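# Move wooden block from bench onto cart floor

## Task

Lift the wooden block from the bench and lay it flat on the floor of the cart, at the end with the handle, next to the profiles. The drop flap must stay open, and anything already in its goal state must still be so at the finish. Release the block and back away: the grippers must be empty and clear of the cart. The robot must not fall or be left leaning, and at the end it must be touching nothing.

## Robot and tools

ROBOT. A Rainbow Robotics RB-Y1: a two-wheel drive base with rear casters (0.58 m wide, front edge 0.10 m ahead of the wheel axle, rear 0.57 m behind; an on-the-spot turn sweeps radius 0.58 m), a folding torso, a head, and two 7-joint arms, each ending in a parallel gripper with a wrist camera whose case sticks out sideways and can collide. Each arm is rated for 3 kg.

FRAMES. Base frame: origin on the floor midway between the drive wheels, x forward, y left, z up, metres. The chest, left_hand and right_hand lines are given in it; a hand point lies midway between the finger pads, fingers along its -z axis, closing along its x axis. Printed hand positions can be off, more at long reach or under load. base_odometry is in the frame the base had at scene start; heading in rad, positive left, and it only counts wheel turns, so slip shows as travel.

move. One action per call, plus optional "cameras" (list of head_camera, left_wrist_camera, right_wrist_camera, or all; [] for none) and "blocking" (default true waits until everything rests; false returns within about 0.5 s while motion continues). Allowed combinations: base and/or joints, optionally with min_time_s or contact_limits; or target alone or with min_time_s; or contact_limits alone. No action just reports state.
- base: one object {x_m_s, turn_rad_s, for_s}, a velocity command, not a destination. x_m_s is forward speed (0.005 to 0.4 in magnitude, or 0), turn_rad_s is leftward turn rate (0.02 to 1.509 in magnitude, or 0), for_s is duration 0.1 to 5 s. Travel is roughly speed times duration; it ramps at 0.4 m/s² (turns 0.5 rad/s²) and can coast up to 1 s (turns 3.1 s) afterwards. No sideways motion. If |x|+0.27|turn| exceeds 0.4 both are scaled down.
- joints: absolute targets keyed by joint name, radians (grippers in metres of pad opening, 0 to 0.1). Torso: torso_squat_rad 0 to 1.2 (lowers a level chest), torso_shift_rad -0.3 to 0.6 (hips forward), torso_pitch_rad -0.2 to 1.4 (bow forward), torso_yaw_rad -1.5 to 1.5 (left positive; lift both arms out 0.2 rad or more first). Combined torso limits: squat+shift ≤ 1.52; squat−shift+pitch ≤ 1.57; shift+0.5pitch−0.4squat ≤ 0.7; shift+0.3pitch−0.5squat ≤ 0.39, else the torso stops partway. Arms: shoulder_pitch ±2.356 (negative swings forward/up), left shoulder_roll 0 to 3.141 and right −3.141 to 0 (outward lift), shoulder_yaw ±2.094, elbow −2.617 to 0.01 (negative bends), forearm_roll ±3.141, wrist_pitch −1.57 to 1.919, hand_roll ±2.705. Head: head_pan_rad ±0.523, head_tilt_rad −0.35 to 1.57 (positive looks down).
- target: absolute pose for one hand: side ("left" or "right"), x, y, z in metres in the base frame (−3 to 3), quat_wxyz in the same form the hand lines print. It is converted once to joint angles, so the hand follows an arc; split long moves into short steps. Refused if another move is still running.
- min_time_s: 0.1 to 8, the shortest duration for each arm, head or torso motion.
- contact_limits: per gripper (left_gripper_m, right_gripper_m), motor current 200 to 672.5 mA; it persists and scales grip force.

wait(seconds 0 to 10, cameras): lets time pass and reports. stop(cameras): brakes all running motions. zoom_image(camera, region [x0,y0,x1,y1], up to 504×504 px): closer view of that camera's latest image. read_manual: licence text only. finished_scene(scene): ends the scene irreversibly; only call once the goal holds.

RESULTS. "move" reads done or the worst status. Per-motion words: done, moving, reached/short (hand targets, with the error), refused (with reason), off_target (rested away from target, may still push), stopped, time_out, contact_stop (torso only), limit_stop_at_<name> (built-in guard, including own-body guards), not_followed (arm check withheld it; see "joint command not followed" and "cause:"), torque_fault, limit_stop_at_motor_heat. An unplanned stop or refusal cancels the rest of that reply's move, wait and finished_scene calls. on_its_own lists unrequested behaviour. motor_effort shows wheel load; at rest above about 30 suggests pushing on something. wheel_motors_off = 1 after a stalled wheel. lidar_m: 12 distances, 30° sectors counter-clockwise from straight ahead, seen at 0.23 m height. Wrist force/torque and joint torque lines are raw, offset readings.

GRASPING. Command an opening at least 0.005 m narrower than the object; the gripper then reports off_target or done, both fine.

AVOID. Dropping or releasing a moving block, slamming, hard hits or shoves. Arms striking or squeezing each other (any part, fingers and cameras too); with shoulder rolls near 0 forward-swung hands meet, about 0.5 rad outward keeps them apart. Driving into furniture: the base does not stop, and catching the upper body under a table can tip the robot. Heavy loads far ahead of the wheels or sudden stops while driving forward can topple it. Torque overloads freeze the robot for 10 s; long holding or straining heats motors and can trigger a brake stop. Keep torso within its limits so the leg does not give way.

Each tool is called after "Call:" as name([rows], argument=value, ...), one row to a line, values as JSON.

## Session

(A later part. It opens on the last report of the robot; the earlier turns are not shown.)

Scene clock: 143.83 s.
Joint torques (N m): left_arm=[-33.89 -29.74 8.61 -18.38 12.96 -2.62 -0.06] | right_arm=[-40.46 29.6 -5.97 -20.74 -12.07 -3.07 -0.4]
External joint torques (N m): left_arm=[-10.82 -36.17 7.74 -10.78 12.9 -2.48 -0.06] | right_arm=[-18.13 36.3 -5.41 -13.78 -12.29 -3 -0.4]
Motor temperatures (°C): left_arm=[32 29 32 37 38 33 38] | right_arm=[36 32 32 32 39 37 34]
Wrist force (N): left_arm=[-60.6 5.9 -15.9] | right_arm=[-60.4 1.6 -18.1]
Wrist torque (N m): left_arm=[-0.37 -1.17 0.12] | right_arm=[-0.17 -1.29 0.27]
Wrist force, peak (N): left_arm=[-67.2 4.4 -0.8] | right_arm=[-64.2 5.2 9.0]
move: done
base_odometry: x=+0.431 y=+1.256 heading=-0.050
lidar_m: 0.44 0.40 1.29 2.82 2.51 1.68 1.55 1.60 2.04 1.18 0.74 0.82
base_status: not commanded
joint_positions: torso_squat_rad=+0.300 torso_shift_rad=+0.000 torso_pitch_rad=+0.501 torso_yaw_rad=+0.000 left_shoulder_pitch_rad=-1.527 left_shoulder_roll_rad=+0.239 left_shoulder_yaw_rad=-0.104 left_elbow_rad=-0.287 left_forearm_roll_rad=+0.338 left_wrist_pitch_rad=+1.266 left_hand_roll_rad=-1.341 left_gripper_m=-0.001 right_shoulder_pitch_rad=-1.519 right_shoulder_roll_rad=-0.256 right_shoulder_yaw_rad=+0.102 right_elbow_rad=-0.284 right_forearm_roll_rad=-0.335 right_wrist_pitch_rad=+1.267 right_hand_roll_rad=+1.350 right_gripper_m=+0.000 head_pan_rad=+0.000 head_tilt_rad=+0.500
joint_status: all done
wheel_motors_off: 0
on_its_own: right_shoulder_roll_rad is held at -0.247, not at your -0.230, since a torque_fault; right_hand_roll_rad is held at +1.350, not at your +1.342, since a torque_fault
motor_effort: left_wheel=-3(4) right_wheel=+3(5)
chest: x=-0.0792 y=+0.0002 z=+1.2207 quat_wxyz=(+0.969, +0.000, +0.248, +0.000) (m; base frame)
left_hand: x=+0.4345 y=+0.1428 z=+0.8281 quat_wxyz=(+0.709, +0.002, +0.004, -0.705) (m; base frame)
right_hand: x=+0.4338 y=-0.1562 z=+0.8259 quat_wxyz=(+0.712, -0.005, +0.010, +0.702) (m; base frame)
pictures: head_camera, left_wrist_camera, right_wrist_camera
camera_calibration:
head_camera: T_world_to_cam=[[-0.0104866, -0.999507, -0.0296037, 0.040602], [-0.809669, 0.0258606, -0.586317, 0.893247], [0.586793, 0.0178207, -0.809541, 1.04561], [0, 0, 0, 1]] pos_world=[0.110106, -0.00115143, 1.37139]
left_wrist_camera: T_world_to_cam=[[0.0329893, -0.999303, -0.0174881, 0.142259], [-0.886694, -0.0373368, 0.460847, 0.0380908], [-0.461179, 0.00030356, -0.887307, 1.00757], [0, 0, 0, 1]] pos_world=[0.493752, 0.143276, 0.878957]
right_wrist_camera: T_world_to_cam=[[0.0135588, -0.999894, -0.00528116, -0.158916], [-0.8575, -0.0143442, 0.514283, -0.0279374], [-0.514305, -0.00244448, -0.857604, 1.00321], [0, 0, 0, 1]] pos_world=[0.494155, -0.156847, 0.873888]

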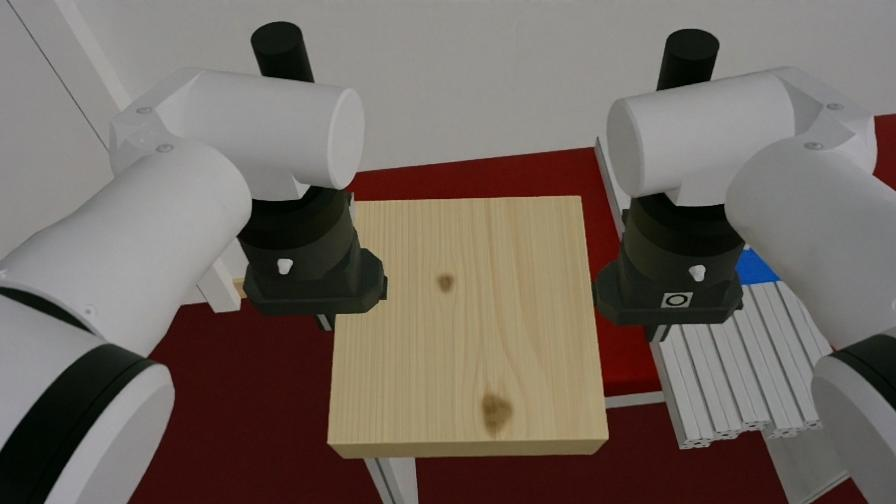

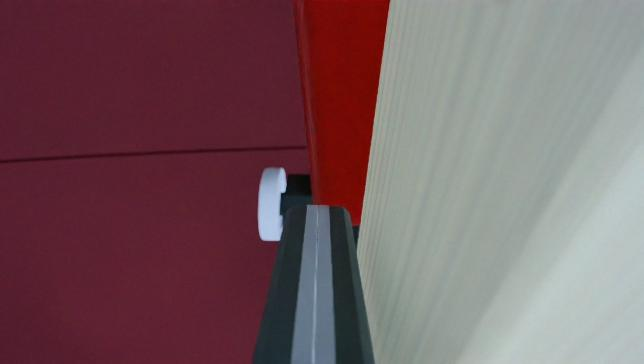

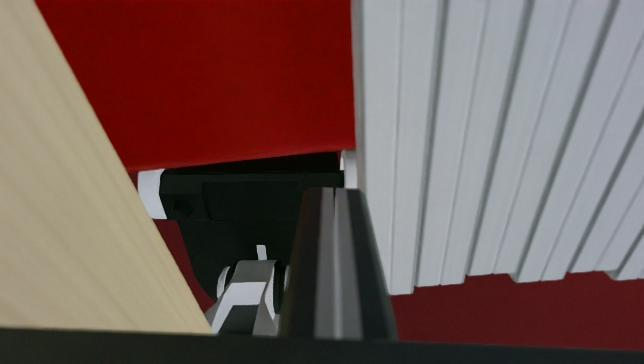

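Call:
move(base={"x_m_s":-0.25,"for_s":1.95}, joints={"torso_squat_rad":0.05}, min_time_s=1.5, cameras=["head_camera"])

Call:
move(base={"turn_rad_s":-0.7,"for_s":2.173}, cameras=["head_camera"])

Call:
move(base={"x_m_s":0.35,"for_s":4.1}, cameras=["head_camera"])

Call:
move(base={"turn_rad_s":0.7,"for_s":2.244}, cameras=["head_camera"])

Scene clock: 150.87 s.
Joint torques (N m): left_arm=[-35.09 -29.32 8.62 -18.63 12.98 -2.54 -0.22] | right_arm=[-41.5 29.4 -6.33 -21.21 -11.94 -3 -0.43]
External joint torques (N m): left_arm=[-12.02 -35.74 7.75 -11.03 12.92 -2.4 -0.22] | right_arm=[-19.17 36.1 -5.77 -14.25 -12.16 -2.93 -0.43]
Motor temperatures (°C): left_arm=[33 29 32 38 38 33 38] | right_arm=[37 32 32 33 40 37 34]
Wrist force (N): left_arm=[-60.6 5.5 -15.7] | right_arm=[-60.8 1.6 -17.5]
Wrist torque (N m): left_arm=[-0.31 -1.16 0.14] | right_arm=[-0.20 -1.28 0.26]
Wrist force, peak (N): left_arm=[-61.8 5.4 -16.7] | right_arm=[-61.9 1.7 -17.7]
move: done
base_odometry: x=-0.060 y=+1.281 heading=-0.051
lidar_m: 0.86 1.51 1.90 4.19 1.73 1.16 1.07 1.10 1.41 3.04 1.32 1.11
base_status: done (sent for 1.97 of 1.97 s)
joint_positions: torso_squat_rad=+0.050 torso_shift_rad=+0.000 torso_pitch_rad=+0.501 torso_yaw_rad=+0.000 left_shoulder_pitch_rad=-1.527 left_shoulder_roll_rad=+0.238 left_shoulder_yaw_rad=-0.104 left_elbow_rad=-0.287 left_forearm_roll_rad=+0.338 left_wrist_pitch_rad=+1.266 left_hand_roll_rad=-1.341 left_gripper_m=-0.001 right_shoulder_pitch_rad=-1.519 right_shoulder_roll_rad=-0.256 right_shoulder_yaw_rad=+0.102 right_elbow_rad=-0.283 right_forearm_roll_rad=-0.335 right_wrist_pitch_rad=+1.267 right_hand_roll_rad=+1.350 right_gripper_m=+0.000 head_pan_rad=+0.000 head_tilt_rad=+0.500
joint_status: all done
wheel_motors_off: 0
on_its_own: right_shoulder_roll_rad is held at -0.247, not at your -0.230, since a torque_fault; right_hand_roll_rad is held at +1.350, not at your +1.342, since a torque_fault
motor_effort: left_wheel=-10(24) right_wheel=+10(34)
chest: x=-0.0793 y=+0.0002 z=+1.2511 quat_wxyz=(+0.969, +0.000, +0.248, +0.000) (m; base frame)
left_hand: x=+0.4344 y=+0.1427 z=+0.8584 quat_wxyz=(+0.709, +0.002, +0.004, -0.705) (m; base frame)
right_hand: x=+0.4336 y=-0.1562 z=+0.8562 quat_wxyz=(+0.712, -0.004, +0.010, +0.702) (m; base frame)
pictures: head_camera
camera_calibration:
head_camera: T_world_to_cam=[[-0.0105642, -0.999504, -0.0296635, 0.0415964], [-0.809587, 0.025961, -0.586426, 0.911192], [0.586905, 0.01782, -0.80946, 1.07023], [0, 0, 0, 1]] pos_world=[0.110006, -0.00115112, 1.40189]

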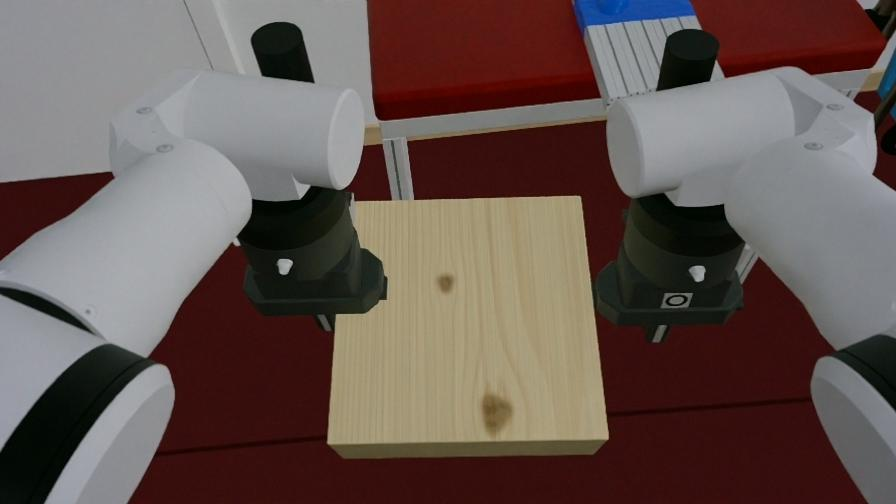

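Scene clock: 154.77 s.
Joint torques (N m): left_arm=[-34.79 -29.67 8.54 -18.78 12.84 -2.58 -0.12] | right_arm=[-41.43 29.03 -5.98 -21.39 -12.2 -2.91 -0.37]
External joint torques (N m): left_arm=[-11.72 -36.09 7.67 -11.19 12.78 -2.44 -0.12] | right_arm=[-19.11 35.73 -5.43 -14.43 -12.41 -2.84 -0.37]
Motor temperatures (°C): left_arm=[33 30 32 38 39 33 38] | right_arm=[37 32 32 33 40 37 34]
Wrist force (N): left_arm=[-61.4 5.7 -15.8] | right_arm=[-60.6 1.6 -17.4]
Wrist torque (N m): left_arm=[-0.34 -1.27 0.14] | right_arm=[-0.18 -1.26 0.27]
Wrist force, peak (N): left_arm=[-62.1 5.0 -16.1] | right_arm=[-61.6 1.9 -18.4]
move: done
base_odometry: x=-0.060 y=+1.281 heading=-1.567
lidar_m: 3.40 1.32 1.11 0.87 1.49 1.99 4.33 1.65 1.14 1.08 1.08 1.43
base_status: done (sent for 2.17 of 2.17 s)
joint_positions: torso_squat_rad=+0.050 torso_shift_rad=+0.000 torso_pitch_rad=+0.501 torso_yaw_rad=+0.000 left_shoulder_pitch_rad=-1.527 left_shoulder_roll_rad=+0.238 left_shoulder_yaw_rad=-0.104 left_elbow_rad=-0.287 left_forearm_roll_rad=+0.338 left_wrist_pitch_rad=+1.266 left_hand_roll_rad=-1.341 left_gripper_m=-0.001 right_shoulder_pitch_rad=-1.519 right_shoulder_roll_rad=-0.256 right_shoulder_yaw_rad=+0.102 right_elbow_rad=-0.283 right_forearm_roll_rad=-0.335 right_wrist_pitch_rad=+1.267 right_hand_roll_rad=+1.350 right_gripper_m=+0.000 head_pan_rad=+0.000 head_tilt_rad=+0.500
joint_status: not commanded
wheel_motors_off: 0
on_its_own: right_shoulder_roll_rad is held at -0.247, not at your -0.230, since a torque_fault; right_hand_roll_rad is held at +1.350, not at your +1.342, since a torque_fault
motor_effort: left_wheel=+14(44) right_wheel=-2(44)
chest: x=-0.0793 y=+0.0001 z=+1.2511 quat_wxyz=(+0.969, +0.000, +0.248, +0.000) (m; base frame)
left_hand: x=+0.4344 y=+0.1427 z=+0.8584 quat_wxyz=(+0.709, +0.002, +0.004, -0.705) (m; base frame)
right_hand: x=+0.4336 y=-0.1562 z=+0.8562 quat_wxyz=(+0.712, -0.004, +0.010, +0.702) (m; base frame)
pictures: head_camera
camera_calibration:
head_camera: T_world_to_cam=[[-0.0105642, -0.999504, -0.0296635, 0.0415975], [-0.809587, 0.025961, -0.586426, 0.911273], [0.586905, 0.01782, -0.80946, 1.07017], [0, 0, 0, 1]] pos_world=[0.110106, -0.00115112, 1.40189]

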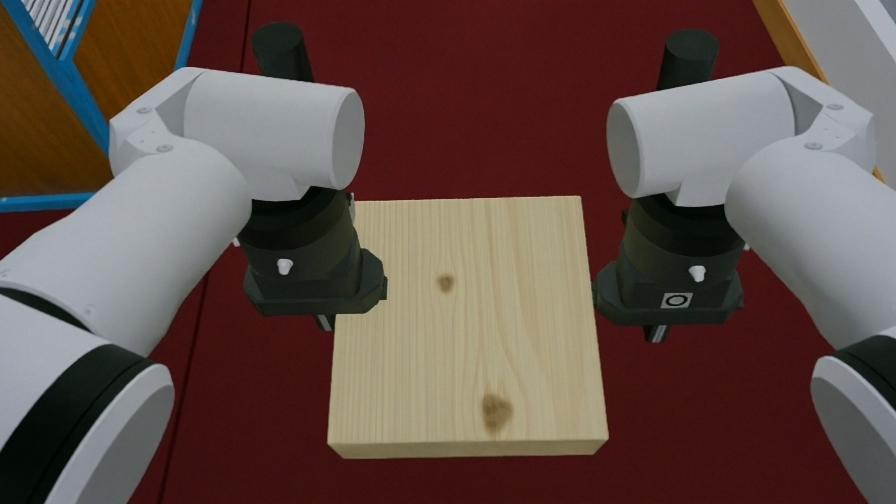

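Scene clock: 160.03 s.
Joint torques (N m): left_arm=[-34.59 -29.29 8.68 -18.85 12.93 -2.43 -0.08] | right_arm=[-41.69 28.7 -6.27 -21.33 -12.32 -2.95 -0.41]
External joint torques (N m): left_arm=[-11.52 -35.72 7.81 -11.26 12.87 -2.29 -0.08] | right_arm=[-19.37 35.39 -5.71 -14.36 -12.53 -2.88 -0.41]
Motor temperatures (°C): left_arm=[33 30 32 38 39 33 38] | right_arm=[38 33 32 33 41 37 34]
Wrist force (N): left_arm=[-61.2 5.3 -16.1] | right_arm=[-61.5 2.1 -18.0]
Wrist torque (N m): left_arm=[-0.36 -1.25 0.13] | right_arm=[-0.23 -1.39 0.26]
Wrist force, peak (N): left_arm=[-62.4 5.7 -16.2] | right_arm=[-61.7 1.7 -18.6]
move: done
base_odometry: x=-0.055 y=-0.154 heading=-1.567
lidar_m: 3.11 1.13 0.79 0.73 0.78 1.73 5.04 1.51 1.03 0.98 1.01 1.31
base_status: done (sent for 4.1 of 4.1 s)
joint_positions: torso_squat_rad=+0.050 torso_shift_rad=+0.000 torso_pitch_rad=+0.501 torso_yaw_rad=+0.000 left_shoulder_pitch_rad=-1.527 left_shoulder_roll_rad=+0.238 left_shoulder_yaw_rad=-0.104 left_elbow_rad=-0.287 left_forearm_roll_rad=+0.338 left_wrist_pitch_rad=+1.266 left_hand_roll_rad=-1.341 left_gripper_m=-0.001 right_shoulder_pitch_rad=-1.519 right_shoulder_roll_rad=-0.256 right_shoulder_yaw_rad=+0.102 right_elbow_rad=-0.283 right_forearm_roll_rad=-0.335 right_wrist_pitch_rad=+1.267 right_hand_roll_rad=+1.350 right_gripper_m=+0.000 head_pan_rad=+0.000 head_tilt_rad=+0.500
joint_status: not commanded
wheel_motors_off: 0
on_its_own: right_shoulder_roll_rad is held at -0.247, not at your -0.230, since a torque_fault; right_hand_roll_rad is held at +1.350, not at your +1.342, since a torque_fault
motor_effort: left_wheel=+1(46) right_wheel=-1(34)
chest: x=-0.0792 y=+0.0001 z=+1.2510 quat_wxyz=(+0.969, +0.000, +0.248, +0.000) (m; base frame)
left_hand: x=+0.4345 y=+0.1427 z=+0.8583 quat_wxyz=(+0.709, +0.002, +0.004, -0.705) (m; base frame)
right_hand: x=+0.4336 y=-0.1562 z=+0.8560 quat_wxyz=(+0.712, -0.004, +0.011, +0.702) (m; base frame)
pictures: head_camera
camera_calibration:
head_camera: T_world_to_cam=[[-0.0105684, -0.999504, -0.029661, 0.0414926], [-0.809669, 0.0259604, -0.586313, 0.911149], [0.586792, 0.0178192, -0.809542, 1.07016], [0, 0, 0, 1]] pos_world=[0.110206, -0.00125112, 1.40179]

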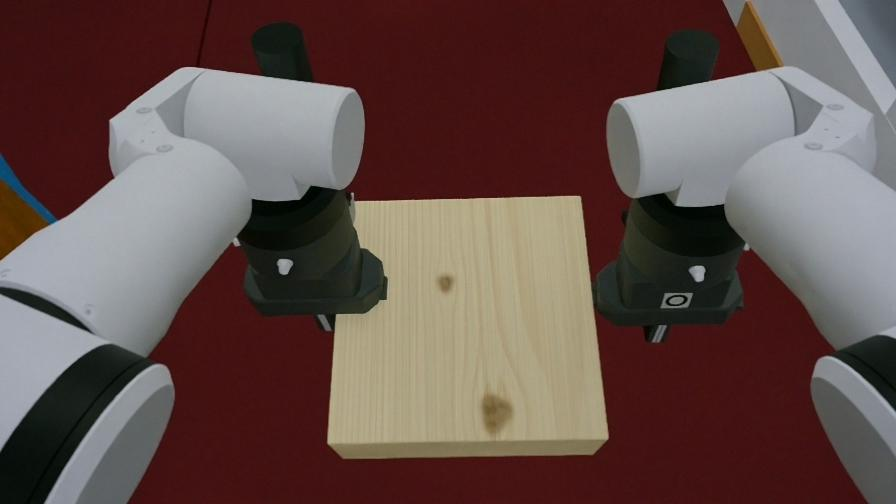

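Scene clock: 164.00 s.
Joint torques (N m): left_arm=[-34.71 -29.13 8.79 -18.76 12.94 -2.53 -0.22] | right_arm=[-41.6 29.33 -6 -21.28 -12.27 -3.03 -0.47]
External joint torques (N m): left_arm=[-11.64 -35.56 7.92 -11.17 12.88 -2.39 -0.22] | right_arm=[-19.28 36.02 -5.45 -14.32 -12.48 -2.95 -0.46]
Motor temperatures (°C): left_arm=[33 30 32 38 39 33 38] | right_arm=[38 33 32 34 41 37 34]
Wrist force (N): left_arm=[-61.5 5.1 -15.6] | right_arm=[-61.0 2.3 -17.9]
Wrist torque (N m): left_arm=[-0.36 -1.21 0.16] | right_arm=[-0.24 -1.34 0.26]
Wrist force, peak (N): left_arm=[-62.3 6.2 -16.7] | right_arm=[-62.0 2.1 -18.0]
move: done
base_odometry: x=-0.055 y=-0.154 heading=-0.004
lidar_m: 0.75 0.77 1.74 4.94 1.48 1.04 0.97 1.02 1.33 3.17 1.14 0.78
base_status: done (sent for 2.23 of 2.23 s)
joint_positions: torso_squat_rad=+0.050 torso_shift_rad=+0.000 torso_pitch_rad=+0.501 torso_yaw_rad=+0.000 left_shoulder_pitch_rad=-1.527 left_shoulder_roll_rad=+0.238 left_shoulder_yaw_rad=-0.104 left_elbow_rad=-0.287 left_forearm_roll_rad=+0.338 left_wrist_pitch_rad=+1.266 left_hand_roll_rad=-1.341 left_gripper_m=-0.001 right_shoulder_pitch_rad=-1.519 right_shoulder_roll_rad=-0.256 right_shoulder_yaw_rad=+0.102 right_elbow_rad=-0.283 right_forearm_roll_rad=-0.335 right_wrist_pitch_rad=+1.267 right_hand_roll_rad=+1.350 right_gripper_m=+0.000 head_pan_rad=+0.000 head_tilt_rad=+0.500
joint_status: not commanded
wheel_motors_off: 0
on_its_own: right_shoulder_roll_rad is held at -0.247, not at your -0.230, since a torque_fault; right_hand_roll_rad is held at +1.350, not at your +1.342, since a torque_fault
motor_effort: left_wheel=-1(41) right_wheel=+16(35)
chest: x=-0.0792 y=+0.0001 z=+1.2511 quat_wxyz=(+0.969, +0.000, +0.248, +0.000) (m; base frame)
left_hand: x=+0.4344 y=+0.1427 z=+0.8583 quat_wxyz=(+0.709, +0.002, +0.004, -0.705) (m; base frame)
right_hand: x=+0.4335 y=-0.1562 z=+0.8561 quat_wxyz=(+0.712, -0.004, +0.011, +0.702) (m; base frame)
pictures: head_camera
camera_calibration:
head_camera: T_world_to_cam=[[-0.0105684, -0.999504, -0.029661, 0.0414916], [-0.809669, 0.0259604, -0.586313, 0.911068], [0.586792, 0.0178192, -0.809542, 1.07022], [0, 0, 0, 1]] pos_world=[0.110106, -0.00125112, 1.40179]

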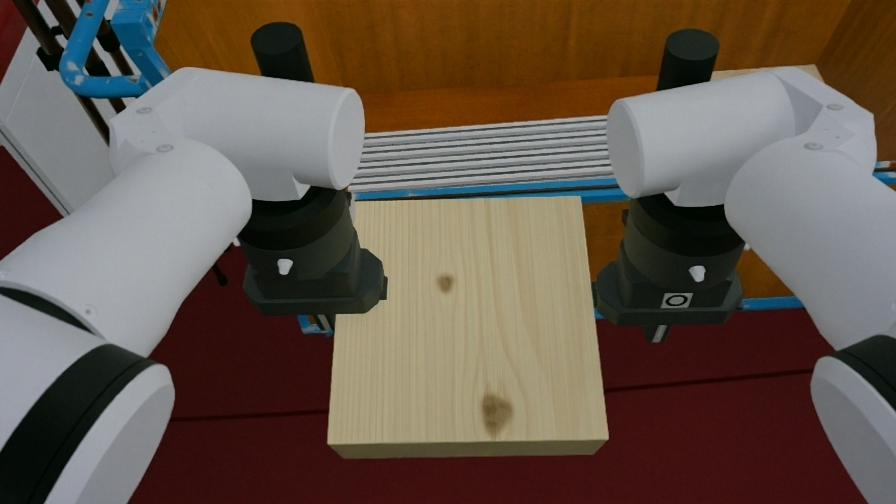

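Call:
move(base={"turn_rad_s":-0.08,"for_s":0.5}, cameras=[])

Call:
move(base={"x_m_s":0.25,"for_s":1.2}, joints={"head_tilt_rad":0.65})

Scene clock: 169.30 s.
Joint torques (N m): left_arm=[-34.44 -29.2 8.23 -18.87 12.99 -2.43 -0.13] | right_arm=[-42.11 29.21 -6.19 -21.36 -12.35 -2.84 -0.42]
External joint torques (N m): left_arm=[-11.37 -35.63 7.36 -11.27 12.94 -2.28 -0.13] | right_arm=[-19.79 35.9 -5.63 -14.4 -12.56 -2.77 -0.42]
Motor temperatures (°C): left_arm=[33 30 32 38 40 33 38] | right_arm=[38 33 32 34 42 37 34]
Wrist force (N): left_arm=[-61.4 5.5 -15.8] | right_arm=[-61.0 1.6 -17.8]
Wrist torque (N m): left_arm=[-0.32 -1.24 0.11] | right_arm=[-0.20 -1.27 0.28]
Wrist force, peak (N): left_arm=[-61.9 5.6 -16.8] | right_arm=[-62.0 2.4 -17.6]
move: done
base_odometry: x=-0.055 y=-0.154 heading=-0.044
lidar_m: 0.74 0.77 1.73 4.54 1.56 1.04 0.97 1.01 1.28 2.80 1.19 0.81
base_status: done (sent for 0.5 of 0.5 s)
joint_positions: torso_squat_rad=+0.050 torso_shift_rad=+0.000 torso_pitch_rad=+0.501 torso_yaw_rad=+0.000 left_shoulder_pitch_rad=-1.527 left_shoulder_roll_rad=+0.238 left_shoulder_yaw_rad=-0.104 left_elbow_rad=-0.287 left_forearm_roll_rad=+0.338 left_wrist_pitch_rad=+1.266 left_hand_roll_rad=-1.341 left_gripper_m=-0.001 right_shoulder_pitch_rad=-1.519 right_shoulder_roll_rad=-0.256 right_shoulder_yaw_rad=+0.102 right_elbow_rad=-0.283 right_forearm_roll_rad=-0.335 right_wrist_pitch_rad=+1.267 right_hand_roll_rad=+1.350 right_gripper_m=+0.000 head_pan_rad=+0.000 head_tilt_rad=+0.500
joint_status: not commanded
wheel_motors_off: 0
on_its_own: right_shoulder_roll_rad is held at -0.247, not at your -0.230, since a torque_fault; right_hand_roll_rad is held at +1.350, not at your +1.342, since a torque_fault
motor_effort: left_wheel=+1(12) right_wheel=+0(10)
chest: x=-0.0792 y=+0.0001 z=+1.2511 quat_wxyz=(+0.969, +0.000, +0.248, +0.000) (m; base frame)
left_hand: x=+0.4344 y=+0.1427 z=+0.8583 quat_wxyz=(+0.709, +0.002, +0.004, -0.705) (m; base frame)
right_hand: x=+0.4335 y=-0.1562 z=+0.8561 quat_wxyz=(+0.712, -0.004, +0.011, +0.702) (m; base frame)
pictures: none
No camera images: "cameras" was empty.

Scene clock: 171.47 s.
Joint torques (N m): left_arm=[-34.68 -29.01 8.64 -18.78 12.93 -2.47 -0.11] | right_arm=[-41.97 28.84 -6.33 -21.2 -12.2 -2.87 -0.49]
External joint torques (N m): left_arm=[-11.61 -35.44 7.77 -11.19 12.87 -2.33 -0.11] | right_arm=[-19.65 35.53 -5.77 -14.24 -12.42 -2.8 -0.49]
Motor temperatures (°C): left_arm=[33 30 32 38 40 33 38] | right_arm=[38 33 32 34 42 37 34]
Wrist force (N): left_arm=[-61.2 4.8 -15.7] | right_arm=[-61.1 2.3 -17.9]
Wrist torque (N m): left_arm=[-0.31 -1.20 0.11] | right_arm=[-0.23 -1.35 0.28]
Wrist force, peak (N): left_arm=[-62.1 5.3 -16.5] | right_arm=[-61.6 3.2 -18.0]
move: done
base_odometry: x=+0.245 y=-0.167 heading=-0.043
lidar_m: 0.45 0.46 1.00 3.68 2.04 1.38 1.29 1.31 1.69 3.66 0.73 0.48
base_status: done (sent for 1.2 of 1.2 s)
joint_positions: torso_squat_rad=+0.050 torso_shift_rad=+0.000 torso_pitch_rad=+0.501 torso_yaw_rad=+0.000 left_shoulder_pitch_rad=-1.527 left_shoulder_roll_rad=+0.238 left_shoulder_yaw_rad=-0.104 left_elbow_rad=-0.287 left_forearm_roll_rad=+0.338 left_wrist_pitch_rad=+1.266 left_hand_roll_rad=-1.341 left_gripper_m=-0.001 right_shoulder_pitch_rad=-1.519 right_shoulder_roll_rad=-0.256 right_shoulder_yaw_rad=+0.102 right_elbow_rad=-0.283 right_forearm_roll_rad=-0.335 right_wrist_pitch_rad=+1.267 right_hand_roll_rad=+1.350 right_gripper_m=+0.000 head_pan_rad=+0.000 head_tilt_rad=+0.650
joint_status: all done
wheel_motors_off: 0
on_its_own: right_shoulder_roll_rad is held at -0.247, not at your -0.230, since a torque_fault; right_hand_roll_rad is held at +1.350, not at your +1.342, since a torque_fault
motor_effort: left_wheel=+12(45) right_wheel=-12(32)
chest: x=-0.0792 y=+0.0001 z=+1.2511 quat_wxyz=(+0.969, +0.000, +0.248, +0.000) (m; base frame)
left_hand: x=+0.4344 y=+0.1427 z=+0.8583 quat_wxyz=(+0.709, +0.002, +0.004, -0.705) (m; base frame)
right_hand: x=+0.4335 y=-0.1562 z=+0.8560 quat_wxyz=(+0.712, -0.004, +0.011, +0.702) (m; base frame)
pictures: head_camera, left_wrist_camera, right_wrist_camera
camera_calibration:
head_camera: T_world_to_cam=[[-0.0148798, -0.999504, -0.0277492, 0.0389427], [-0.888154, 0.0259601, -0.458812, 0.733429], [0.459305, 0.0178185, -0.8881, 1.18611], [0, 0, 0, 1]] pos_world=[0.107192, -0.00125112, 1.39097]
left_wrist_camera: T_world_to_cam=[[0.0329352, -0.999303, -0.0175858, 0.142808], [-0.886552, -0.037334, 0.461121, 0.0237155], [-0.461456, 0.000403615, -0.887163, 1.0344], [0, 0, 0, 1]] pos_world=[0.493652, 0.143176, 0.909258]
right_wrist_camera: T_world_to_cam=[[0.0135058, -0.999894, -0.0053745, -0.158743], [-0.857246, -0.0143456, 0.514708, -0.0441019], [-0.514731, -0.00234426, -0.857349, 1.02892], [0, 0, 0, 1]] pos_world=[0.493953, -0.156947, 0.903987]

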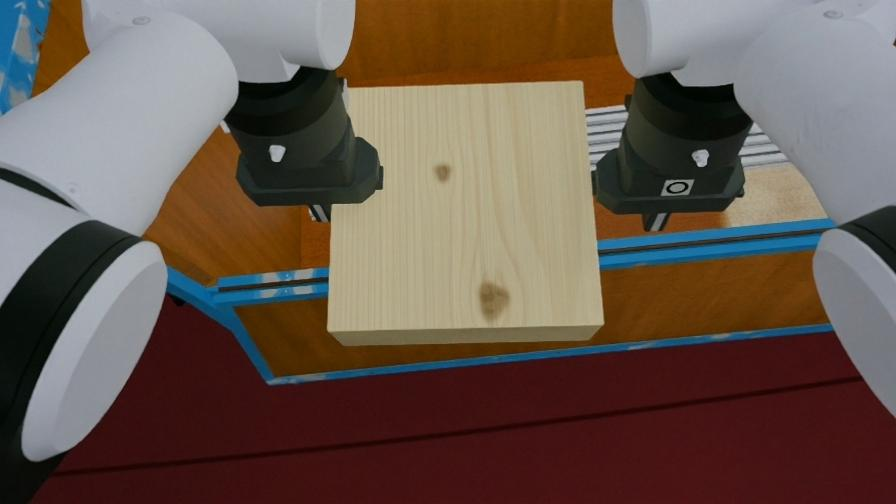

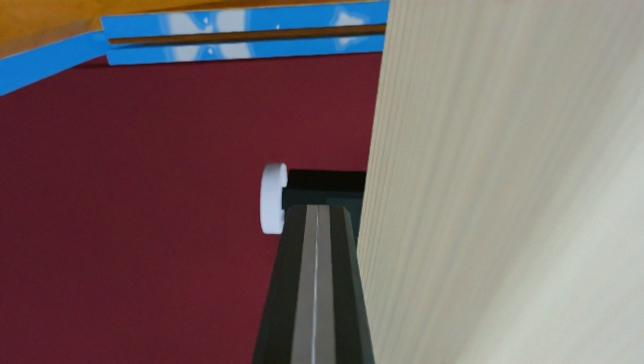

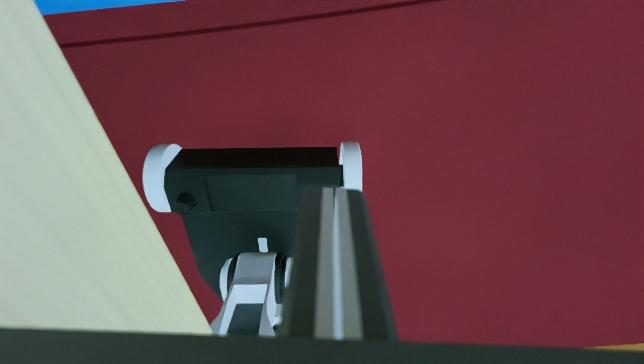

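Call:
move(base={"turn_rad_s":-0.257,"for_s":1.0}, cameras=[])

Call:
move(base={"x_m_s":-0.25,"for_s":1.4}, cameras=[])

Call:
move(base={"turn_rad_s":0.18,"for_s":1.0}, cameras=[])

Call:
move(base={"x_m_s":0.25,"for_s":1.5}, cameras=["head_camera"])

Scene clock: 179.50 s.
Joint torques (N m): left_arm=[-34.52 -29.18 8.61 -18.93 12.94 -2.47 -0.17] | right_arm=[-41.82 29 -6.17 -21.47 -12.35 -2.94 -0.34]
External joint torques (N m): left_arm=[-11.45 -35.61 7.74 -11.34 12.88 -2.32 -0.17] | right_arm=[-19.5 35.7 -5.61 -14.51 -12.57 -2.86 -0.34]
Motor temperatures (°C): left_arm=[34 30 32 39 40 33 38] | right_arm=[39 33 32 34 42 37 34]
Wrist force (N): left_arm=[-61.3 5.5 -15.9] | right_arm=[-60.8 2.5 -18.1]
Wrist torque (N m): left_arm=[-0.37 -1.18 0.13] | right_arm=[-0.30 -1.32 0.25]
Wrist force, peak (N): left_arm=[-62.1 5.2 -16.7] | right_arm=[-62.0 2.2 -17.9]
move: done
base_odometry: x=+0.245 y=-0.167 heading=-0.300
lidar_m: 0.45 0.45 0.51 1.62 3.12 1.56 1.30 1.29 1.43 2.24 3.15 0.57
base_status: done (sent for 1 of 1 s)
joint_positions: torso_squat_rad=+0.050 torso_shift_rad=+0.000 torso_pitch_rad=+0.501 torso_yaw_rad=+0.000 left_shoulder_pitch_rad=-1.527 left_shoulder_roll_rad=+0.238 left_shoulder_yaw_rad=-0.104 left_elbow_rad=-0.287 left_forearm_roll_rad=+0.338 left_wrist_pitch_rad=+1.266 left_hand_roll_rad=-1.341 left_gripper_m=-0.001 right_shoulder_pitch_rad=-1.519 right_shoulder_roll_rad=-0.256 right_shoulder_yaw_rad=+0.102 right_elbow_rad=-0.283 right_forearm_roll_rad=-0.335 right_wrist_pitch_rad=+1.267 right_hand_roll_rad=+1.350 right_gripper_m=+0.000 head_pan_rad=+0.000 head_tilt_rad=+0.650
joint_status: not commanded
wheel_motors_off: 0
on_its_own: right_shoulder_roll_rad is held at -0.247, not at your -0.230, since a torque_fault; right_hand_roll_rad is held at +1.350, not at your +1.342, since a torque_fault
motor_effort: left_wheel=+7(33) right_wheel=-11(42)
chest: x=-0.0792 y=+0.0001 z=+1.2511 quat_wxyz=(+0.969, +0.000, +0.248, +0.000) (m; base frame)
left_hand: x=+0.4344 y=+0.1427 z=+0.8584 quat_wxyz=(+0.709, +0.002, +0.004, -0.705) (m; base frame)
right_hand: x=+0.4335 y=-0.1562 z=+0.8561 quat_wxyz=(+0.712, -0.004, +0.011, +0.702) (m; base frame)
pictures: none
No camera images: "cameras" was empty.

Scene clock: 181.87 s.
Joint torques (N m): left_arm=[-34.59 -29.36 8.65 -19.02 12.95 -2.62 -0.22] | right_arm=[-42.13 29.03 -6.43 -21.51 -12.16 -3.08 -0.42]
External joint torques (N m): left_arm=[-11.52 -35.78 7.78 -11.43 12.89 -2.48 -0.22] | right_arm=[-19.81 35.72 -5.88 -14.55 -12.37 -3.01 -0.42]
Motor temperatures (°C): left_arm=[34 30 32 39 40 33 38] | right_arm=[39 33 32 35 42 37 34]
Wrist force (N): left_arm=[-60.9 5.7 -16.1] | right_arm=[-60.6 2.0 -18.1]
Wrist torque (N m): left_arm=[-0.38 -1.18 0.13] | right_arm=[-0.23 -1.29 0.26]
Wrist force, peak (N): left_arm=[-62.2 4.9 -15.6] | right_arm=[-61.3 1.2 -18.4]
move: done
base_odometry: x=-0.089 y=-0.064 heading=-0.300
lidar_m: 0.79 0.78 1.16 2.77 2.32 1.16 0.97 0.96 1.07 1.66 3.94 0.96
base_status: done (sent for 1.4 of 1.4 s)
joint_positions: torso_squat_rad=+0.050 torso_shift_rad=+0.000 torso_pitch_rad=+0.501 torso_yaw_rad=+0.000 left_shoulder_pitch_rad=-1.527 left_shoulder_roll_rad=+0.238 left_shoulder_yaw_rad=-0.104 left_elbow_rad=-0.287 left_forearm_roll_rad=+0.338 left_wrist_pitch_rad=+1.266 left_hand_roll_rad=-1.341 left_gripper_m=-0.001 right_shoulder_pitch_rad=-1.519 right_shoulder_roll_rad=-0.256 right_shoulder_yaw_rad=+0.102 right_elbow_rad=-0.283 right_forearm_roll_rad=-0.335 right_wrist_pitch_rad=+1.267 right_hand_roll_rad=+1.350 right_gripper_m=+0.000 head_pan_rad=+0.000 head_tilt_rad=+0.650
joint_status: not commanded
wheel_motors_off: 0
on_its_own: right_shoulder_roll_rad is held at -0.247, not at your -0.230, since a torque_fault; right_hand_roll_rad is held at +1.350, not at your +1.342, since a torque_fault
motor_effort: left_wheel=-7(27) right_wheel=+7(42)
chest: x=-0.0793 y=+0.0001 z=+1.2511 quat_wxyz=(+0.969, +0.000, +0.248, +0.000) (m; base frame)
left_hand: x=+0.4344 y=+0.1427 z=+0.8584 quat_wxyz=(+0.709, +0.002, +0.004, -0.705) (m; base frame)
right_hand: x=+0.4335 y=-0.1563 z=+0.8561 quat_wxyz=(+0.712, -0.004, +0.011, +0.702) (m; base frame)
pictures: none
No camera images: "cameras" was empty.

Scene clock: 183.57 s.
Joint torques (N m): left_arm=[-34.8 -28.86 8.69 -19.04 12.99 -2.55 -0.18] | right_arm=[-42.15 28.83 -5.98 -21.43 -12.28 -3.18 -0.4]
External joint torques (N m): left_arm=[-11.73 -35.29 7.82 -11.45 12.93 -2.4 -0.18] | right_arm=[-19.83 35.52 -5.42 -14.46 -12.5 -3.11 -0.39]
Motor temperatures (°C): left_arm=[34 30 32 39 40 33 38] | right_arm=[39 33 32 35 42 37 34]
Wrist force (N): left_arm=[-61.0 5.3 -15.1] | right_arm=[-60.8 2.1 -17.8]
Wrist torque (N m): left_arm=[-0.35 -1.20 0.06] | right_arm=[-0.22 -1.28 0.27]
Wrist force, peak (N): left_arm=[-62.2 4.6 -15.8] | right_arm=[-61.9 2.3 -17.2]
move: done
base_odometry: x=-0.090 y=-0.063 heading=-0.121
lidar_m: 0.78 0.78 1.68 3.81 1.67 1.05 0.97 0.97 1.17 2.27 2.84 0.86
base_status: done (sent for 1 of 1 s)
joint_positions: torso_squat_rad=+0.050 torso_shift_rad=+0.000 torso_pitch_rad=+0.501 torso_yaw_rad=+0.000 left_shoulder_pitch_rad=-1.527 left_shoulder_roll_rad=+0.238 left_shoulder_yaw_rad=-0.104 left_elbow_rad=-0.287 left_forearm_roll_rad=+0.338 left_wrist_pitch_rad=+1.266 left_hand_roll_rad=-1.341 left_gripper_m=-0.001 right_shoulder_pitch_rad=-1.519 right_shoulder_roll_rad=-0.256 right_shoulder_yaw_rad=+0.102 right_elbow_rad=-0.283 right_forearm_roll_rad=-0.335 right_wrist_pitch_rad=+1.267 right_hand_roll_rad=+1.350 right_gripper_m=+0.000 head_pan_rad=+0.000 head_tilt_rad=+0.650
joint_status: not commanded
wheel_motors_off: 0
on_its_own: right_shoulder_roll_rad is held at -0.247, not at your -0.230, since a torque_fault; right_hand_roll_rad is held at +1.350, not at your +1.342, since a torque_fault
motor_effort: left_wheel=-2(28) right_wheel=+17(36)
chest: x=-0.0793 y=+0.0001 z=+1.2511 quat_wxyz=(+0.969, +0.000, +0.248, +0.000) (m; base frame)
left_hand: x=+0.4344 y=+0.1427 z=+0.8584 quat_wxyz=(+0.709, +0.002, +0.004, -0.705) (m; base frame)
right_hand: x=+0.4335 y=-0.1563 z=+0.8561 quat_wxyz=(+0.712, -0.004, +0.011, +0.702) (m; base frame)
pictures: none
No camera images: "cameras" was empty.

Scene clock: 186.00 s.
Joint torques (N m): left_arm=[-35.03 -29.26 8.49 -19.05 12.92 -2.46 -0.05] | right_arm=[-41.8 29.15 -6.11 -21.41 -12.14 -2.93 -0.4]
External joint torques (N m): left_arm=[-11.96 -35.69 7.62 -11.46 12.87 -2.32 -0.05] | right_arm=[-19.48 35.85 -5.55 -14.45 -12.35 -2.86 -0.4]
Motor temperatures (°C): left_arm=[34 30 32 39 40 33 38] | right_arm=[39 33 32 35 43 37 34]
Wrist force (N): left_arm=[-61.0 5.4 -15.4] | right_arm=[-60.4 2.0 -17.6]
Wrist torque (N m): left_arm=[-0.38 -1.19 0.09] | right_arm=[-0.21 -1.26 0.29]
Wrist force, peak (N): left_arm=[-61.9 5.7 -16.4] | right_arm=[-61.7 1.9 -17.8]
move: done
base_odometry: x=+0.283 y=-0.109 heading=-0.121
lidar_m: 0.41 0.41 0.87 1.54 2.35 1.46 1.32 1.34 1.64 3.15 0.72 0.46
base_status: done (sent for 1.5 of 1.5 s)
joint_positions: torso_squat_rad=+0.050 torso_shift_rad=+0.000 torso_pitch_rad=+0.501 torso_yaw_rad=+0.000 left_shoulder_pitch_rad=-1.527 left_shoulder_roll_rad=+0.238 left_shoulder_yaw_rad=-0.104 left_elbow_rad=-0.287 left_forearm_roll_rad=+0.338 left_wrist_pitch_rad=+1.266 left_hand_roll_rad=-1.341 left_gripper_m=-0.001 right_shoulder_pitch_rad=-1.519 right_shoulder_roll_rad=-0.256 right_shoulder_yaw_rad=+0.102 right_elbow_rad=-0.283 right_forearm_roll_rad=-0.335 right_wrist_pitch_rad=+1.267 right_hand_roll_rad=+1.350 right_gripper_m=+0.000 head_pan_rad=+0.000 head_tilt_rad=+0.650
joint_status: not commanded
wheel_motors_off: 0
on_its_own: right_shoulder_roll_rad is held at -0.247, not at your -0.230, since a torque_fault; right_hand_roll_rad is held at +1.350, not at your +1.342, since a torque_fault
motor_effort: left_wheel=+4(34) right_wheel=-1(47)
chest: x=-0.0792 y=+0.0001 z=+1.2510 quat_wxyz=(+0.969, +0.000, +0.248, +0.000) (m; base frame)
left_hand: x=+0.4344 y=+0.1427 z=+0.8583 quat_wxyz=(+0.709, +0.002, +0.004, -0.705) (m; base frame)
right_hand: x=+0.4335 y=-0.1562 z=+0.8560 quat_wxyz=(+0.712, -0.004, +0.011, +0.702) (m; base frame)
pictures: head_camera
camera_calibration:
head_camera: T_world_to_cam=[[-0.0148835, -0.999504, -0.027751, 0.0389429], [-0.888154, 0.0259642, -0.458812, 0.733382], [0.459305, 0.0178185, -0.8881, 1.18602], [0, 0, 0, 1]] pos_world=[0.107192, -0.00125111, 1.39087]

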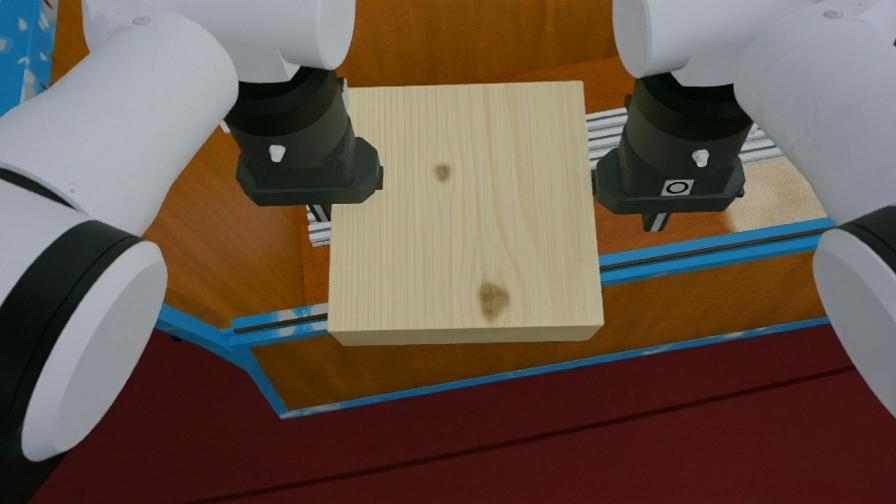

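Call:
move(base={"x_m_s":-0.25,"for_s":1.2}, cameras=[])

Call:
move(base={"turn_rad_s":0.406,"for_s":1.0}, cameras=[])

Call:
move(base={"x_m_s":-0.25,"for_s":1.4}, cameras=[])

Call:
move(base={"turn_rad_s":-0.25,"for_s":1.0}, cameras=[])

Call:
move(base={"x_m_s":0.25,"for_s":2.6}, cameras=["head_camera"])

Scene clock: 192.57 s.
Joint torques (N m): left_arm=[-34.93 -29.17 8.62 -19.08 12.95 -2.6 -0.04] | right_arm=[-42.27 28.85 -6.15 -21.36 -12.41 -2.96 -0.5]
External joint torques (N m): left_arm=[-11.86 -35.6 7.75 -11.49 12.89 -2.46 -0.04] | right_arm=[-19.94 35.55 -5.59 -14.4 -12.63 -2.88 -0.5]
Motor temperatures (°C): left_arm=[34 30 32 39 41 33 38] | right_arm=[39 33 32 35 43 37 34]
Wrist force (N): left_arm=[-61.0 5.5 -16.4] | right_arm=[-60.8 2.4 -18.4]
Wrist torque (N m): left_arm=[-0.35 -1.22 0.11] | right_arm=[-0.24 -1.31 0.27]
Wrist force, peak (N): left_arm=[-61.8 6.7 -16.9] | right_arm=[-61.4 1.1 -18.4]
move: done
base_odometry: x=-0.015 y=-0.072 heading=-0.120
lidar_m: 0.71 0.70 1.12 3.65 1.81 1.14 1.03 1.05 1.27 2.47 1.24 0.79
base_status: done (sent for 1.2 of 1.2 s)
joint_positions: torso_squat_rad=+0.050 torso_shift_rad=+0.000 torso_pitch_rad=+0.501 torso_yaw_rad=+0.000 left_shoulder_pitch_rad=-1.527 left_shoulder_roll_rad=+0.238 left_shoulder_yaw_rad=-0.104 left_elbow_rad=-0.287 left_forearm_roll_rad=+0.338 left_wrist_pitch_rad=+1.266 left_hand_roll_rad=-1.341 left_gripper_m=-0.001 right_shoulder_pitch_rad=-1.519 right_shoulder_roll_rad=-0.256 right_shoulder_yaw_rad=+0.102 right_elbow_rad=-0.283 right_forearm_roll_rad=-0.335 right_wrist_pitch_rad=+1.267 right_hand_roll_rad=+1.350 right_gripper_m=+0.000 head_pan_rad=+0.000 head_tilt_rad=+0.650
joint_status: not commanded
wheel_motors_off: 0
on_its_own: right_shoulder_roll_rad is held at -0.247, not at your -0.230, since a torque_fault; right_hand_roll_rad is held at +1.350, not at your +1.342, since a torque_fault
motor_effort: left_wheel=+8(35) right_wheel=-9(24)
chest: x=-0.0793 y=+0.0001 z=+1.2511 quat_wxyz=(+0.969, +0.000, +0.248, +0.000) (m; base frame)
left_hand: x=+0.4344 y=+0.1427 z=+0.8584 quat_wxyz=(+0.709, +0.002, +0.004, -0.705) (m; base frame)
right_hand: x=+0.4335 y=-0.1562 z=+0.8561 quat_wxyz=(+0.712, -0.004, +0.011, +0.702) (m; base frame)
pictures: none
No camera images: "cameras" was empty.

Scene clock: 194.70 s.
Joint torques (N m): left_arm=[-34.94 -29.15 8.46 -19.1 12.91 -2.57 -0.17] | right_arm=[-42.05 28.9 -6.28 -21.52 -12.28 -3.05 -0.42]
External joint torques (N m): left_arm=[-11.88 -35.58 7.59 -11.51 12.86 -2.43 -0.17] | right_arm=[-19.73 35.6 -5.72 -14.56 -12.5 -2.98 -0.42]
Motor temperatures (°C): left_arm=[34 30 32 39 41 33 38] | right_arm=[39 33 32 35 43 37 34]
Wrist force (N): left_arm=[-60.7 5.4 -15.8] | right_arm=[-61.0 2.2 -17.8]
Wrist torque (N m): left_arm=[-0.34 -1.17 0.14] | right_arm=[-0.21 -1.30 0.28]
Wrist force, peak (N): left_arm=[-62.0 4.8 -16.1] | right_arm=[-61.7 1.8 -17.4]
move: done
base_odometry: x=-0.015 y=-0.072 heading=+0.285
lidar_m: 0.70 1.11 2.92 2.18 1.21 1.01 1.02 1.17 1.99 3.27 0.84 0.71
base_status: done (sent for 1 of 1 s)
joint_positions: torso_squat_rad=+0.050 torso_shift_rad=+0.000 torso_pitch_rad=+0.501 torso_yaw_rad=+0.000 left_shoulder_pitch_rad=-1.527 left_shoulder_roll_rad=+0.238 left_shoulder_yaw_rad=-0.104 left_elbow_rad=-0.287 left_forearm_roll_rad=+0.338 left_wrist_pitch_rad=+1.266 left_hand_roll_rad=-1.341 left_gripper_m=-0.001 right_shoulder_pitch_rad=-1.519 right_shoulder_roll_rad=-0.256 right_shoulder_yaw_rad=+0.102 right_elbow_rad=-0.283 right_forearm_roll_rad=-0.335 right_wrist_pitch_rad=+1.267 right_hand_roll_rad=+1.350 right_gripper_m=+0.000 head_pan_rad=+0.000 head_tilt_rad=+0.650
joint_status: not commanded
wheel_motors_off: 0
on_its_own: right_shoulder_roll_rad is held at -0.247, not at your -0.230, since a torque_fault; right_hand_roll_rad is held at +1.350, not at your +1.342, since a torque_fault
motor_effort: left_wheel=+0(43) right_wheel=+16(44)
chest: x=-0.0793 y=+0.0001 z=+1.2511 quat_wxyz=(+0.969, +0.000, +0.248, +0.000) (m; base frame)
left_hand: x=+0.4344 y=+0.1427 z=+0.8584 quat_wxyz=(+0.709, +0.002, +0.004, -0.705) (m; base frame)
right_hand: x=+0.4335 y=-0.1563 z=+0.8561 quat_wxyz=(+0.712, -0.004, +0.011, +0.702) (m; base frame)
pictures: none
No camera images: "cameras" was empty.

Scene clock: 197.03 s.
Joint torques (N m): left_arm=[-35.33 -28.8 8.64 -19.17 13 -2.53 -0.08] | right_arm=[-42 28.8 -5.89 -21.45 -12.29 -3 -0.33]
External joint torques (N m): left_arm=[-12.26 -35.22 7.77 -11.58 12.95 -2.39 -0.08] | right_arm=[-19.68 35.5 -5.34 -14.49 -12.5 -2.93 -0.33]
Motor temperatures (°C): left_arm=[34 30 32 39 41 33 38] | right_arm=[39 33 32 35 43 37 34]
Wrist force (N): left_arm=[-61.1 6.0 -16.4] | right_arm=[-60.4 1.9 -17.8]
Wrist torque (N m): left_arm=[-0.42 -1.23 0.13] | right_arm=[-0.22 -1.29 0.26]
Wrist force, peak (N): left_arm=[-62.2 5.3 -15.9] | right_arm=[-61.3 2.4 -18.2]
move: done
base_odometry: x=-0.351 y=-0.171 heading=+0.286
lidar_m: 1.04 1.44 3.58 1.45 0.81 0.67 0.68 0.81 1.32 4.02 1.23 1.04
base_status: done (sent for 1.4 of 1.4 s)
joint_positions: torso_squat_rad=+0.050 torso_shift_rad=+0.000 torso_pitch_rad=+0.501 torso_yaw_rad=+0.000 left_shoulder_pitch_rad=-1.527 left_shoulder_roll_rad=+0.238 left_shoulder_yaw_rad=-0.104 left_elbow_rad=-0.287 left_forearm_roll_rad=+0.338 left_wrist_pitch_rad=+1.266 left_hand_roll_rad=-1.341 left_gripper_m=-0.001 right_shoulder_pitch_rad=-1.519 right_shoulder_roll_rad=-0.256 right_shoulder_yaw_rad=+0.102 right_elbow_rad=-0.283 right_forearm_roll_rad=-0.335 right_wrist_pitch_rad=+1.267 right_hand_roll_rad=+1.350 right_gripper_m=+0.000 head_pan_rad=+0.000 head_tilt_rad=+0.650
joint_status: not commanded
wheel_motors_off: 0
on_its_own: right_shoulder_roll_rad is held at -0.247, not at your -0.230, since a torque_fault; right_hand_roll_rad is held at +1.350, not at your +1.342, since a torque_fault
motor_effort: left_wheel=+9(38) right_wheel=-8(29)
chest: x=-0.0793 y=+0.0001 z=+1.2511 quat_wxyz=(+0.969, +0.000, +0.248, +0.000) (m; base frame)
left_hand: x=+0.4343 y=+0.1427 z=+0.8584 quat_wxyz=(+0.709, +0.002, +0.004, -0.705) (m; base frame)
right_hand: x=+0.4335 y=-0.1563 z=+0.8561 quat_wxyz=(+0.712, -0.004, +0.011, +0.702) (m; base frame)
pictures: none
No camera images: "cameras" was empty.

Scene clock: 198.87 s.
Joint torques (N m): left_arm=[-35.01 -28.86 8.32 -19.12 12.86 -2.6 -0.18] | right_arm=[-42.01 28.97 -6.15 -21.61 -12.33 -3.02 -0.39]
External joint torques (N m): left_arm=[-11.94 -35.29 7.45 -11.53 12.81 -2.46 -0.18] | right_arm=[-19.69 35.66 -5.6 -14.64 -12.55 -2.95 -0.39]
Motor temperatures (°C): left_arm=[34 30 32 39 41 33 38] | right_arm=[39 33 32 35 43 37 34]
Wrist force (N): left_arm=[-60.8 4.9 -15.9] | right_arm=[-60.9 2.1 -18.0]
Wrist torque (N m): left_arm=[-0.31 -1.21 0.18] | right_arm=[-0.23 -1.36 0.27]
Wrist force, peak (N): left_arm=[-62.4 5.1 -14.7] | right_arm=[-61.6 1.6 -17.8]
move: done
base_odometry: x=-0.351 y=-0.171 heading=+0.037
lidar_m: 1.04 1.09 1.92 2.89 0.98 0.69 0.67 0.71 0.99 2.53 2.70 1.10
base_status: done (sent for 1 of 1 s)
joint_positions: torso_squat_rad=+0.050 torso_shift_rad=+0.000 torso_pitch_rad=+0.501 torso_yaw_rad=+0.000 left_shoulder_pitch_rad=-1.527 left_shoulder_roll_rad=+0.238 left_shoulder_yaw_rad=-0.104 left_elbow_rad=-0.287 left_forearm_roll_rad=+0.338 left_wrist_pitch_rad=+1.266 left_hand_roll_rad=-1.341 left_gripper_m=-0.001 right_shoulder_pitch_rad=-1.519 right_shoulder_roll_rad=-0.256 right_shoulder_yaw_rad=+0.102 right_elbow_rad=-0.283 right_forearm_roll_rad=-0.335 right_wrist_pitch_rad=+1.267 right_hand_roll_rad=+1.350 right_gripper_m=+0.000 head_pan_rad=+0.000 head_tilt_rad=+0.650
joint_status: not commanded
wheel_motors_off: 0
on_its_own: right_shoulder_roll_rad is held at -0.247, not at your -0.230, since a torque_fault; right_hand_roll_rad is held at +1.350, not at your +1.342, since a torque_fault
motor_effort: left_wheel=+18(39) right_wheel=-2(29)
chest: x=-0.0793 y=+0.0001 z=+1.2511 quat_wxyz=(+0.969, +0.000, +0.248, +0.000) (m; base frame)
left_hand: x=+0.4344 y=+0.1427 z=+0.8584 quat_wxyz=(+0.709, +0.002, +0.004, -0.705) (m; base frame)
right_hand: x=+0.4335 y=-0.1562 z=+0.8561 quat_wxyz=(+0.712, -0.004, +0.011, +0.702) (m; base frame)
pictures: none
No camera images: "cameras" was empty.

Scene clock: 202.40 s.
Joint torques (N m): left_arm=[-34.72 -28.85 8.94 -19.15 13 -2.51 -0.05] | right_arm=[-42.38 29.08 -6.2 -21.46 -12.27 -2.87 -0.4]
External joint torques (N m): left_arm=[-11.65 -35.28 8.07 -11.56 12.95 -2.37 -0.05] | right_arm=[-20.05 35.77 -5.64 -14.5 -12.48 -2.79 -0.4]
Motor temperatures (°C): left_arm=[34 30 32 39 41 33 38] | right_arm=[39 33 32 35 43 37 34]
Wrist force (N): left_arm=[-61.4 5.6 -15.4] | right_arm=[-60.9 1.7 -17.2]
Wrist torque (N m): left_arm=[-0.37 -1.27 0.12] | right_arm=[-0.19 -1.29 0.25]
Wrist force, peak (N): left_arm=[-61.9 5.0 -17.3] | right_arm=[-61.7 0.6 -17.9]
move: done
base_odometry: x=+0.298 y=-0.147 heading=+0.037
lidar_m: 0.39 0.41 0.95 4.50 1.94 1.40 1.33 1.41 1.89 4.86 0.57 0.42
base_status: done (sent for 2.6 of 2.6 s)
joint_positions: torso_squat_rad=+0.050 torso_shift_rad=+0.000 torso_pitch_rad=+0.501 torso_yaw_rad=+0.000 left_shoulder_pitch_rad=-1.527 left_shoulder_roll_rad=+0.238 left_shoulder_yaw_rad=-0.104 left_elbow_rad=-0.287 left_forearm_roll_rad=+0.338 left_wrist_pitch_rad=+1.266 left_hand_roll_rad=-1.341 left_gripper_m=-0.001 right_shoulder_pitch_rad=-1.519 right_shoulder_roll_rad=-0.256 right_shoulder_yaw_rad=+0.102 right_elbow_rad=-0.283 right_forearm_roll_rad=-0.335 right_wrist_pitch_rad=+1.267 right_hand_roll_rad=+1.350 right_gripper_m=+0.000 head_pan_rad=+0.000 head_tilt_rad=+0.650
joint_status: not commanded
wheel_motors_off: 0
on_its_own: right_shoulder_roll_rad is held at -0.247, not at your -0.230, since a torque_fault; right_hand_roll_rad is held at +1.350, not at your +1.342, since a torque_fault
motor_effort: left_wheel=-3(46) right_wheel=+4(34)
chest: x=-0.0792 y=+0.0001 z=+1.2510 quat_wxyz=(+0.969, +0.000, +0.248, +0.000) (m; base frame)
left_hand: x=+0.4344 y=+0.1427 z=+0.8583 quat_wxyz=(+0.709, +0.002, +0.004, -0.705) (m; base frame)
right_hand: x=+0.4335 y=-0.1562 z=+0.8560 quat_wxyz=(+0.712, -0.004, +0.011, +0.702) (m; base frame)
pictures: head_camera
camera_calibration:
head_camera: T_world_to_cam=[[-0.0149729, -0.999501, -0.0277955, 0.0390146], [-0.888153, 0.026064, -0.458808, 0.733376], [0.459304, 0.0178169, -0.888101, 1.18602], [0, 0, 0, 1]] pos_world=[0.107192, -0.00125081, 1.39087]

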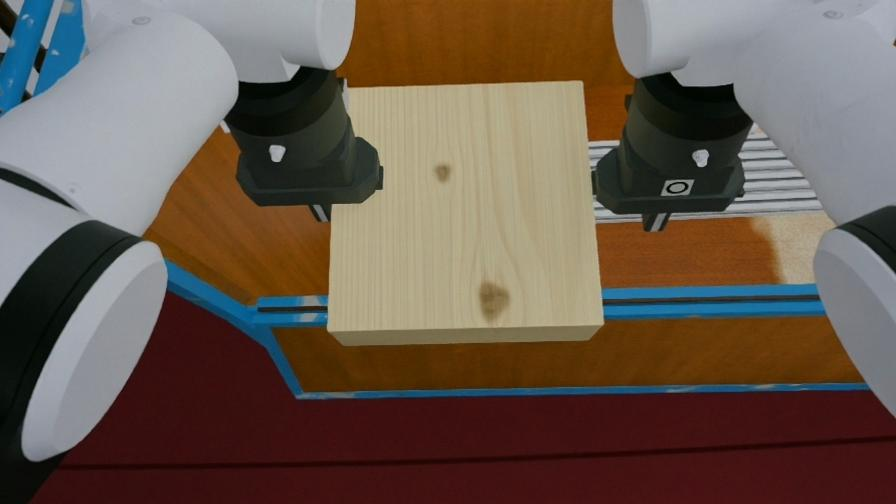

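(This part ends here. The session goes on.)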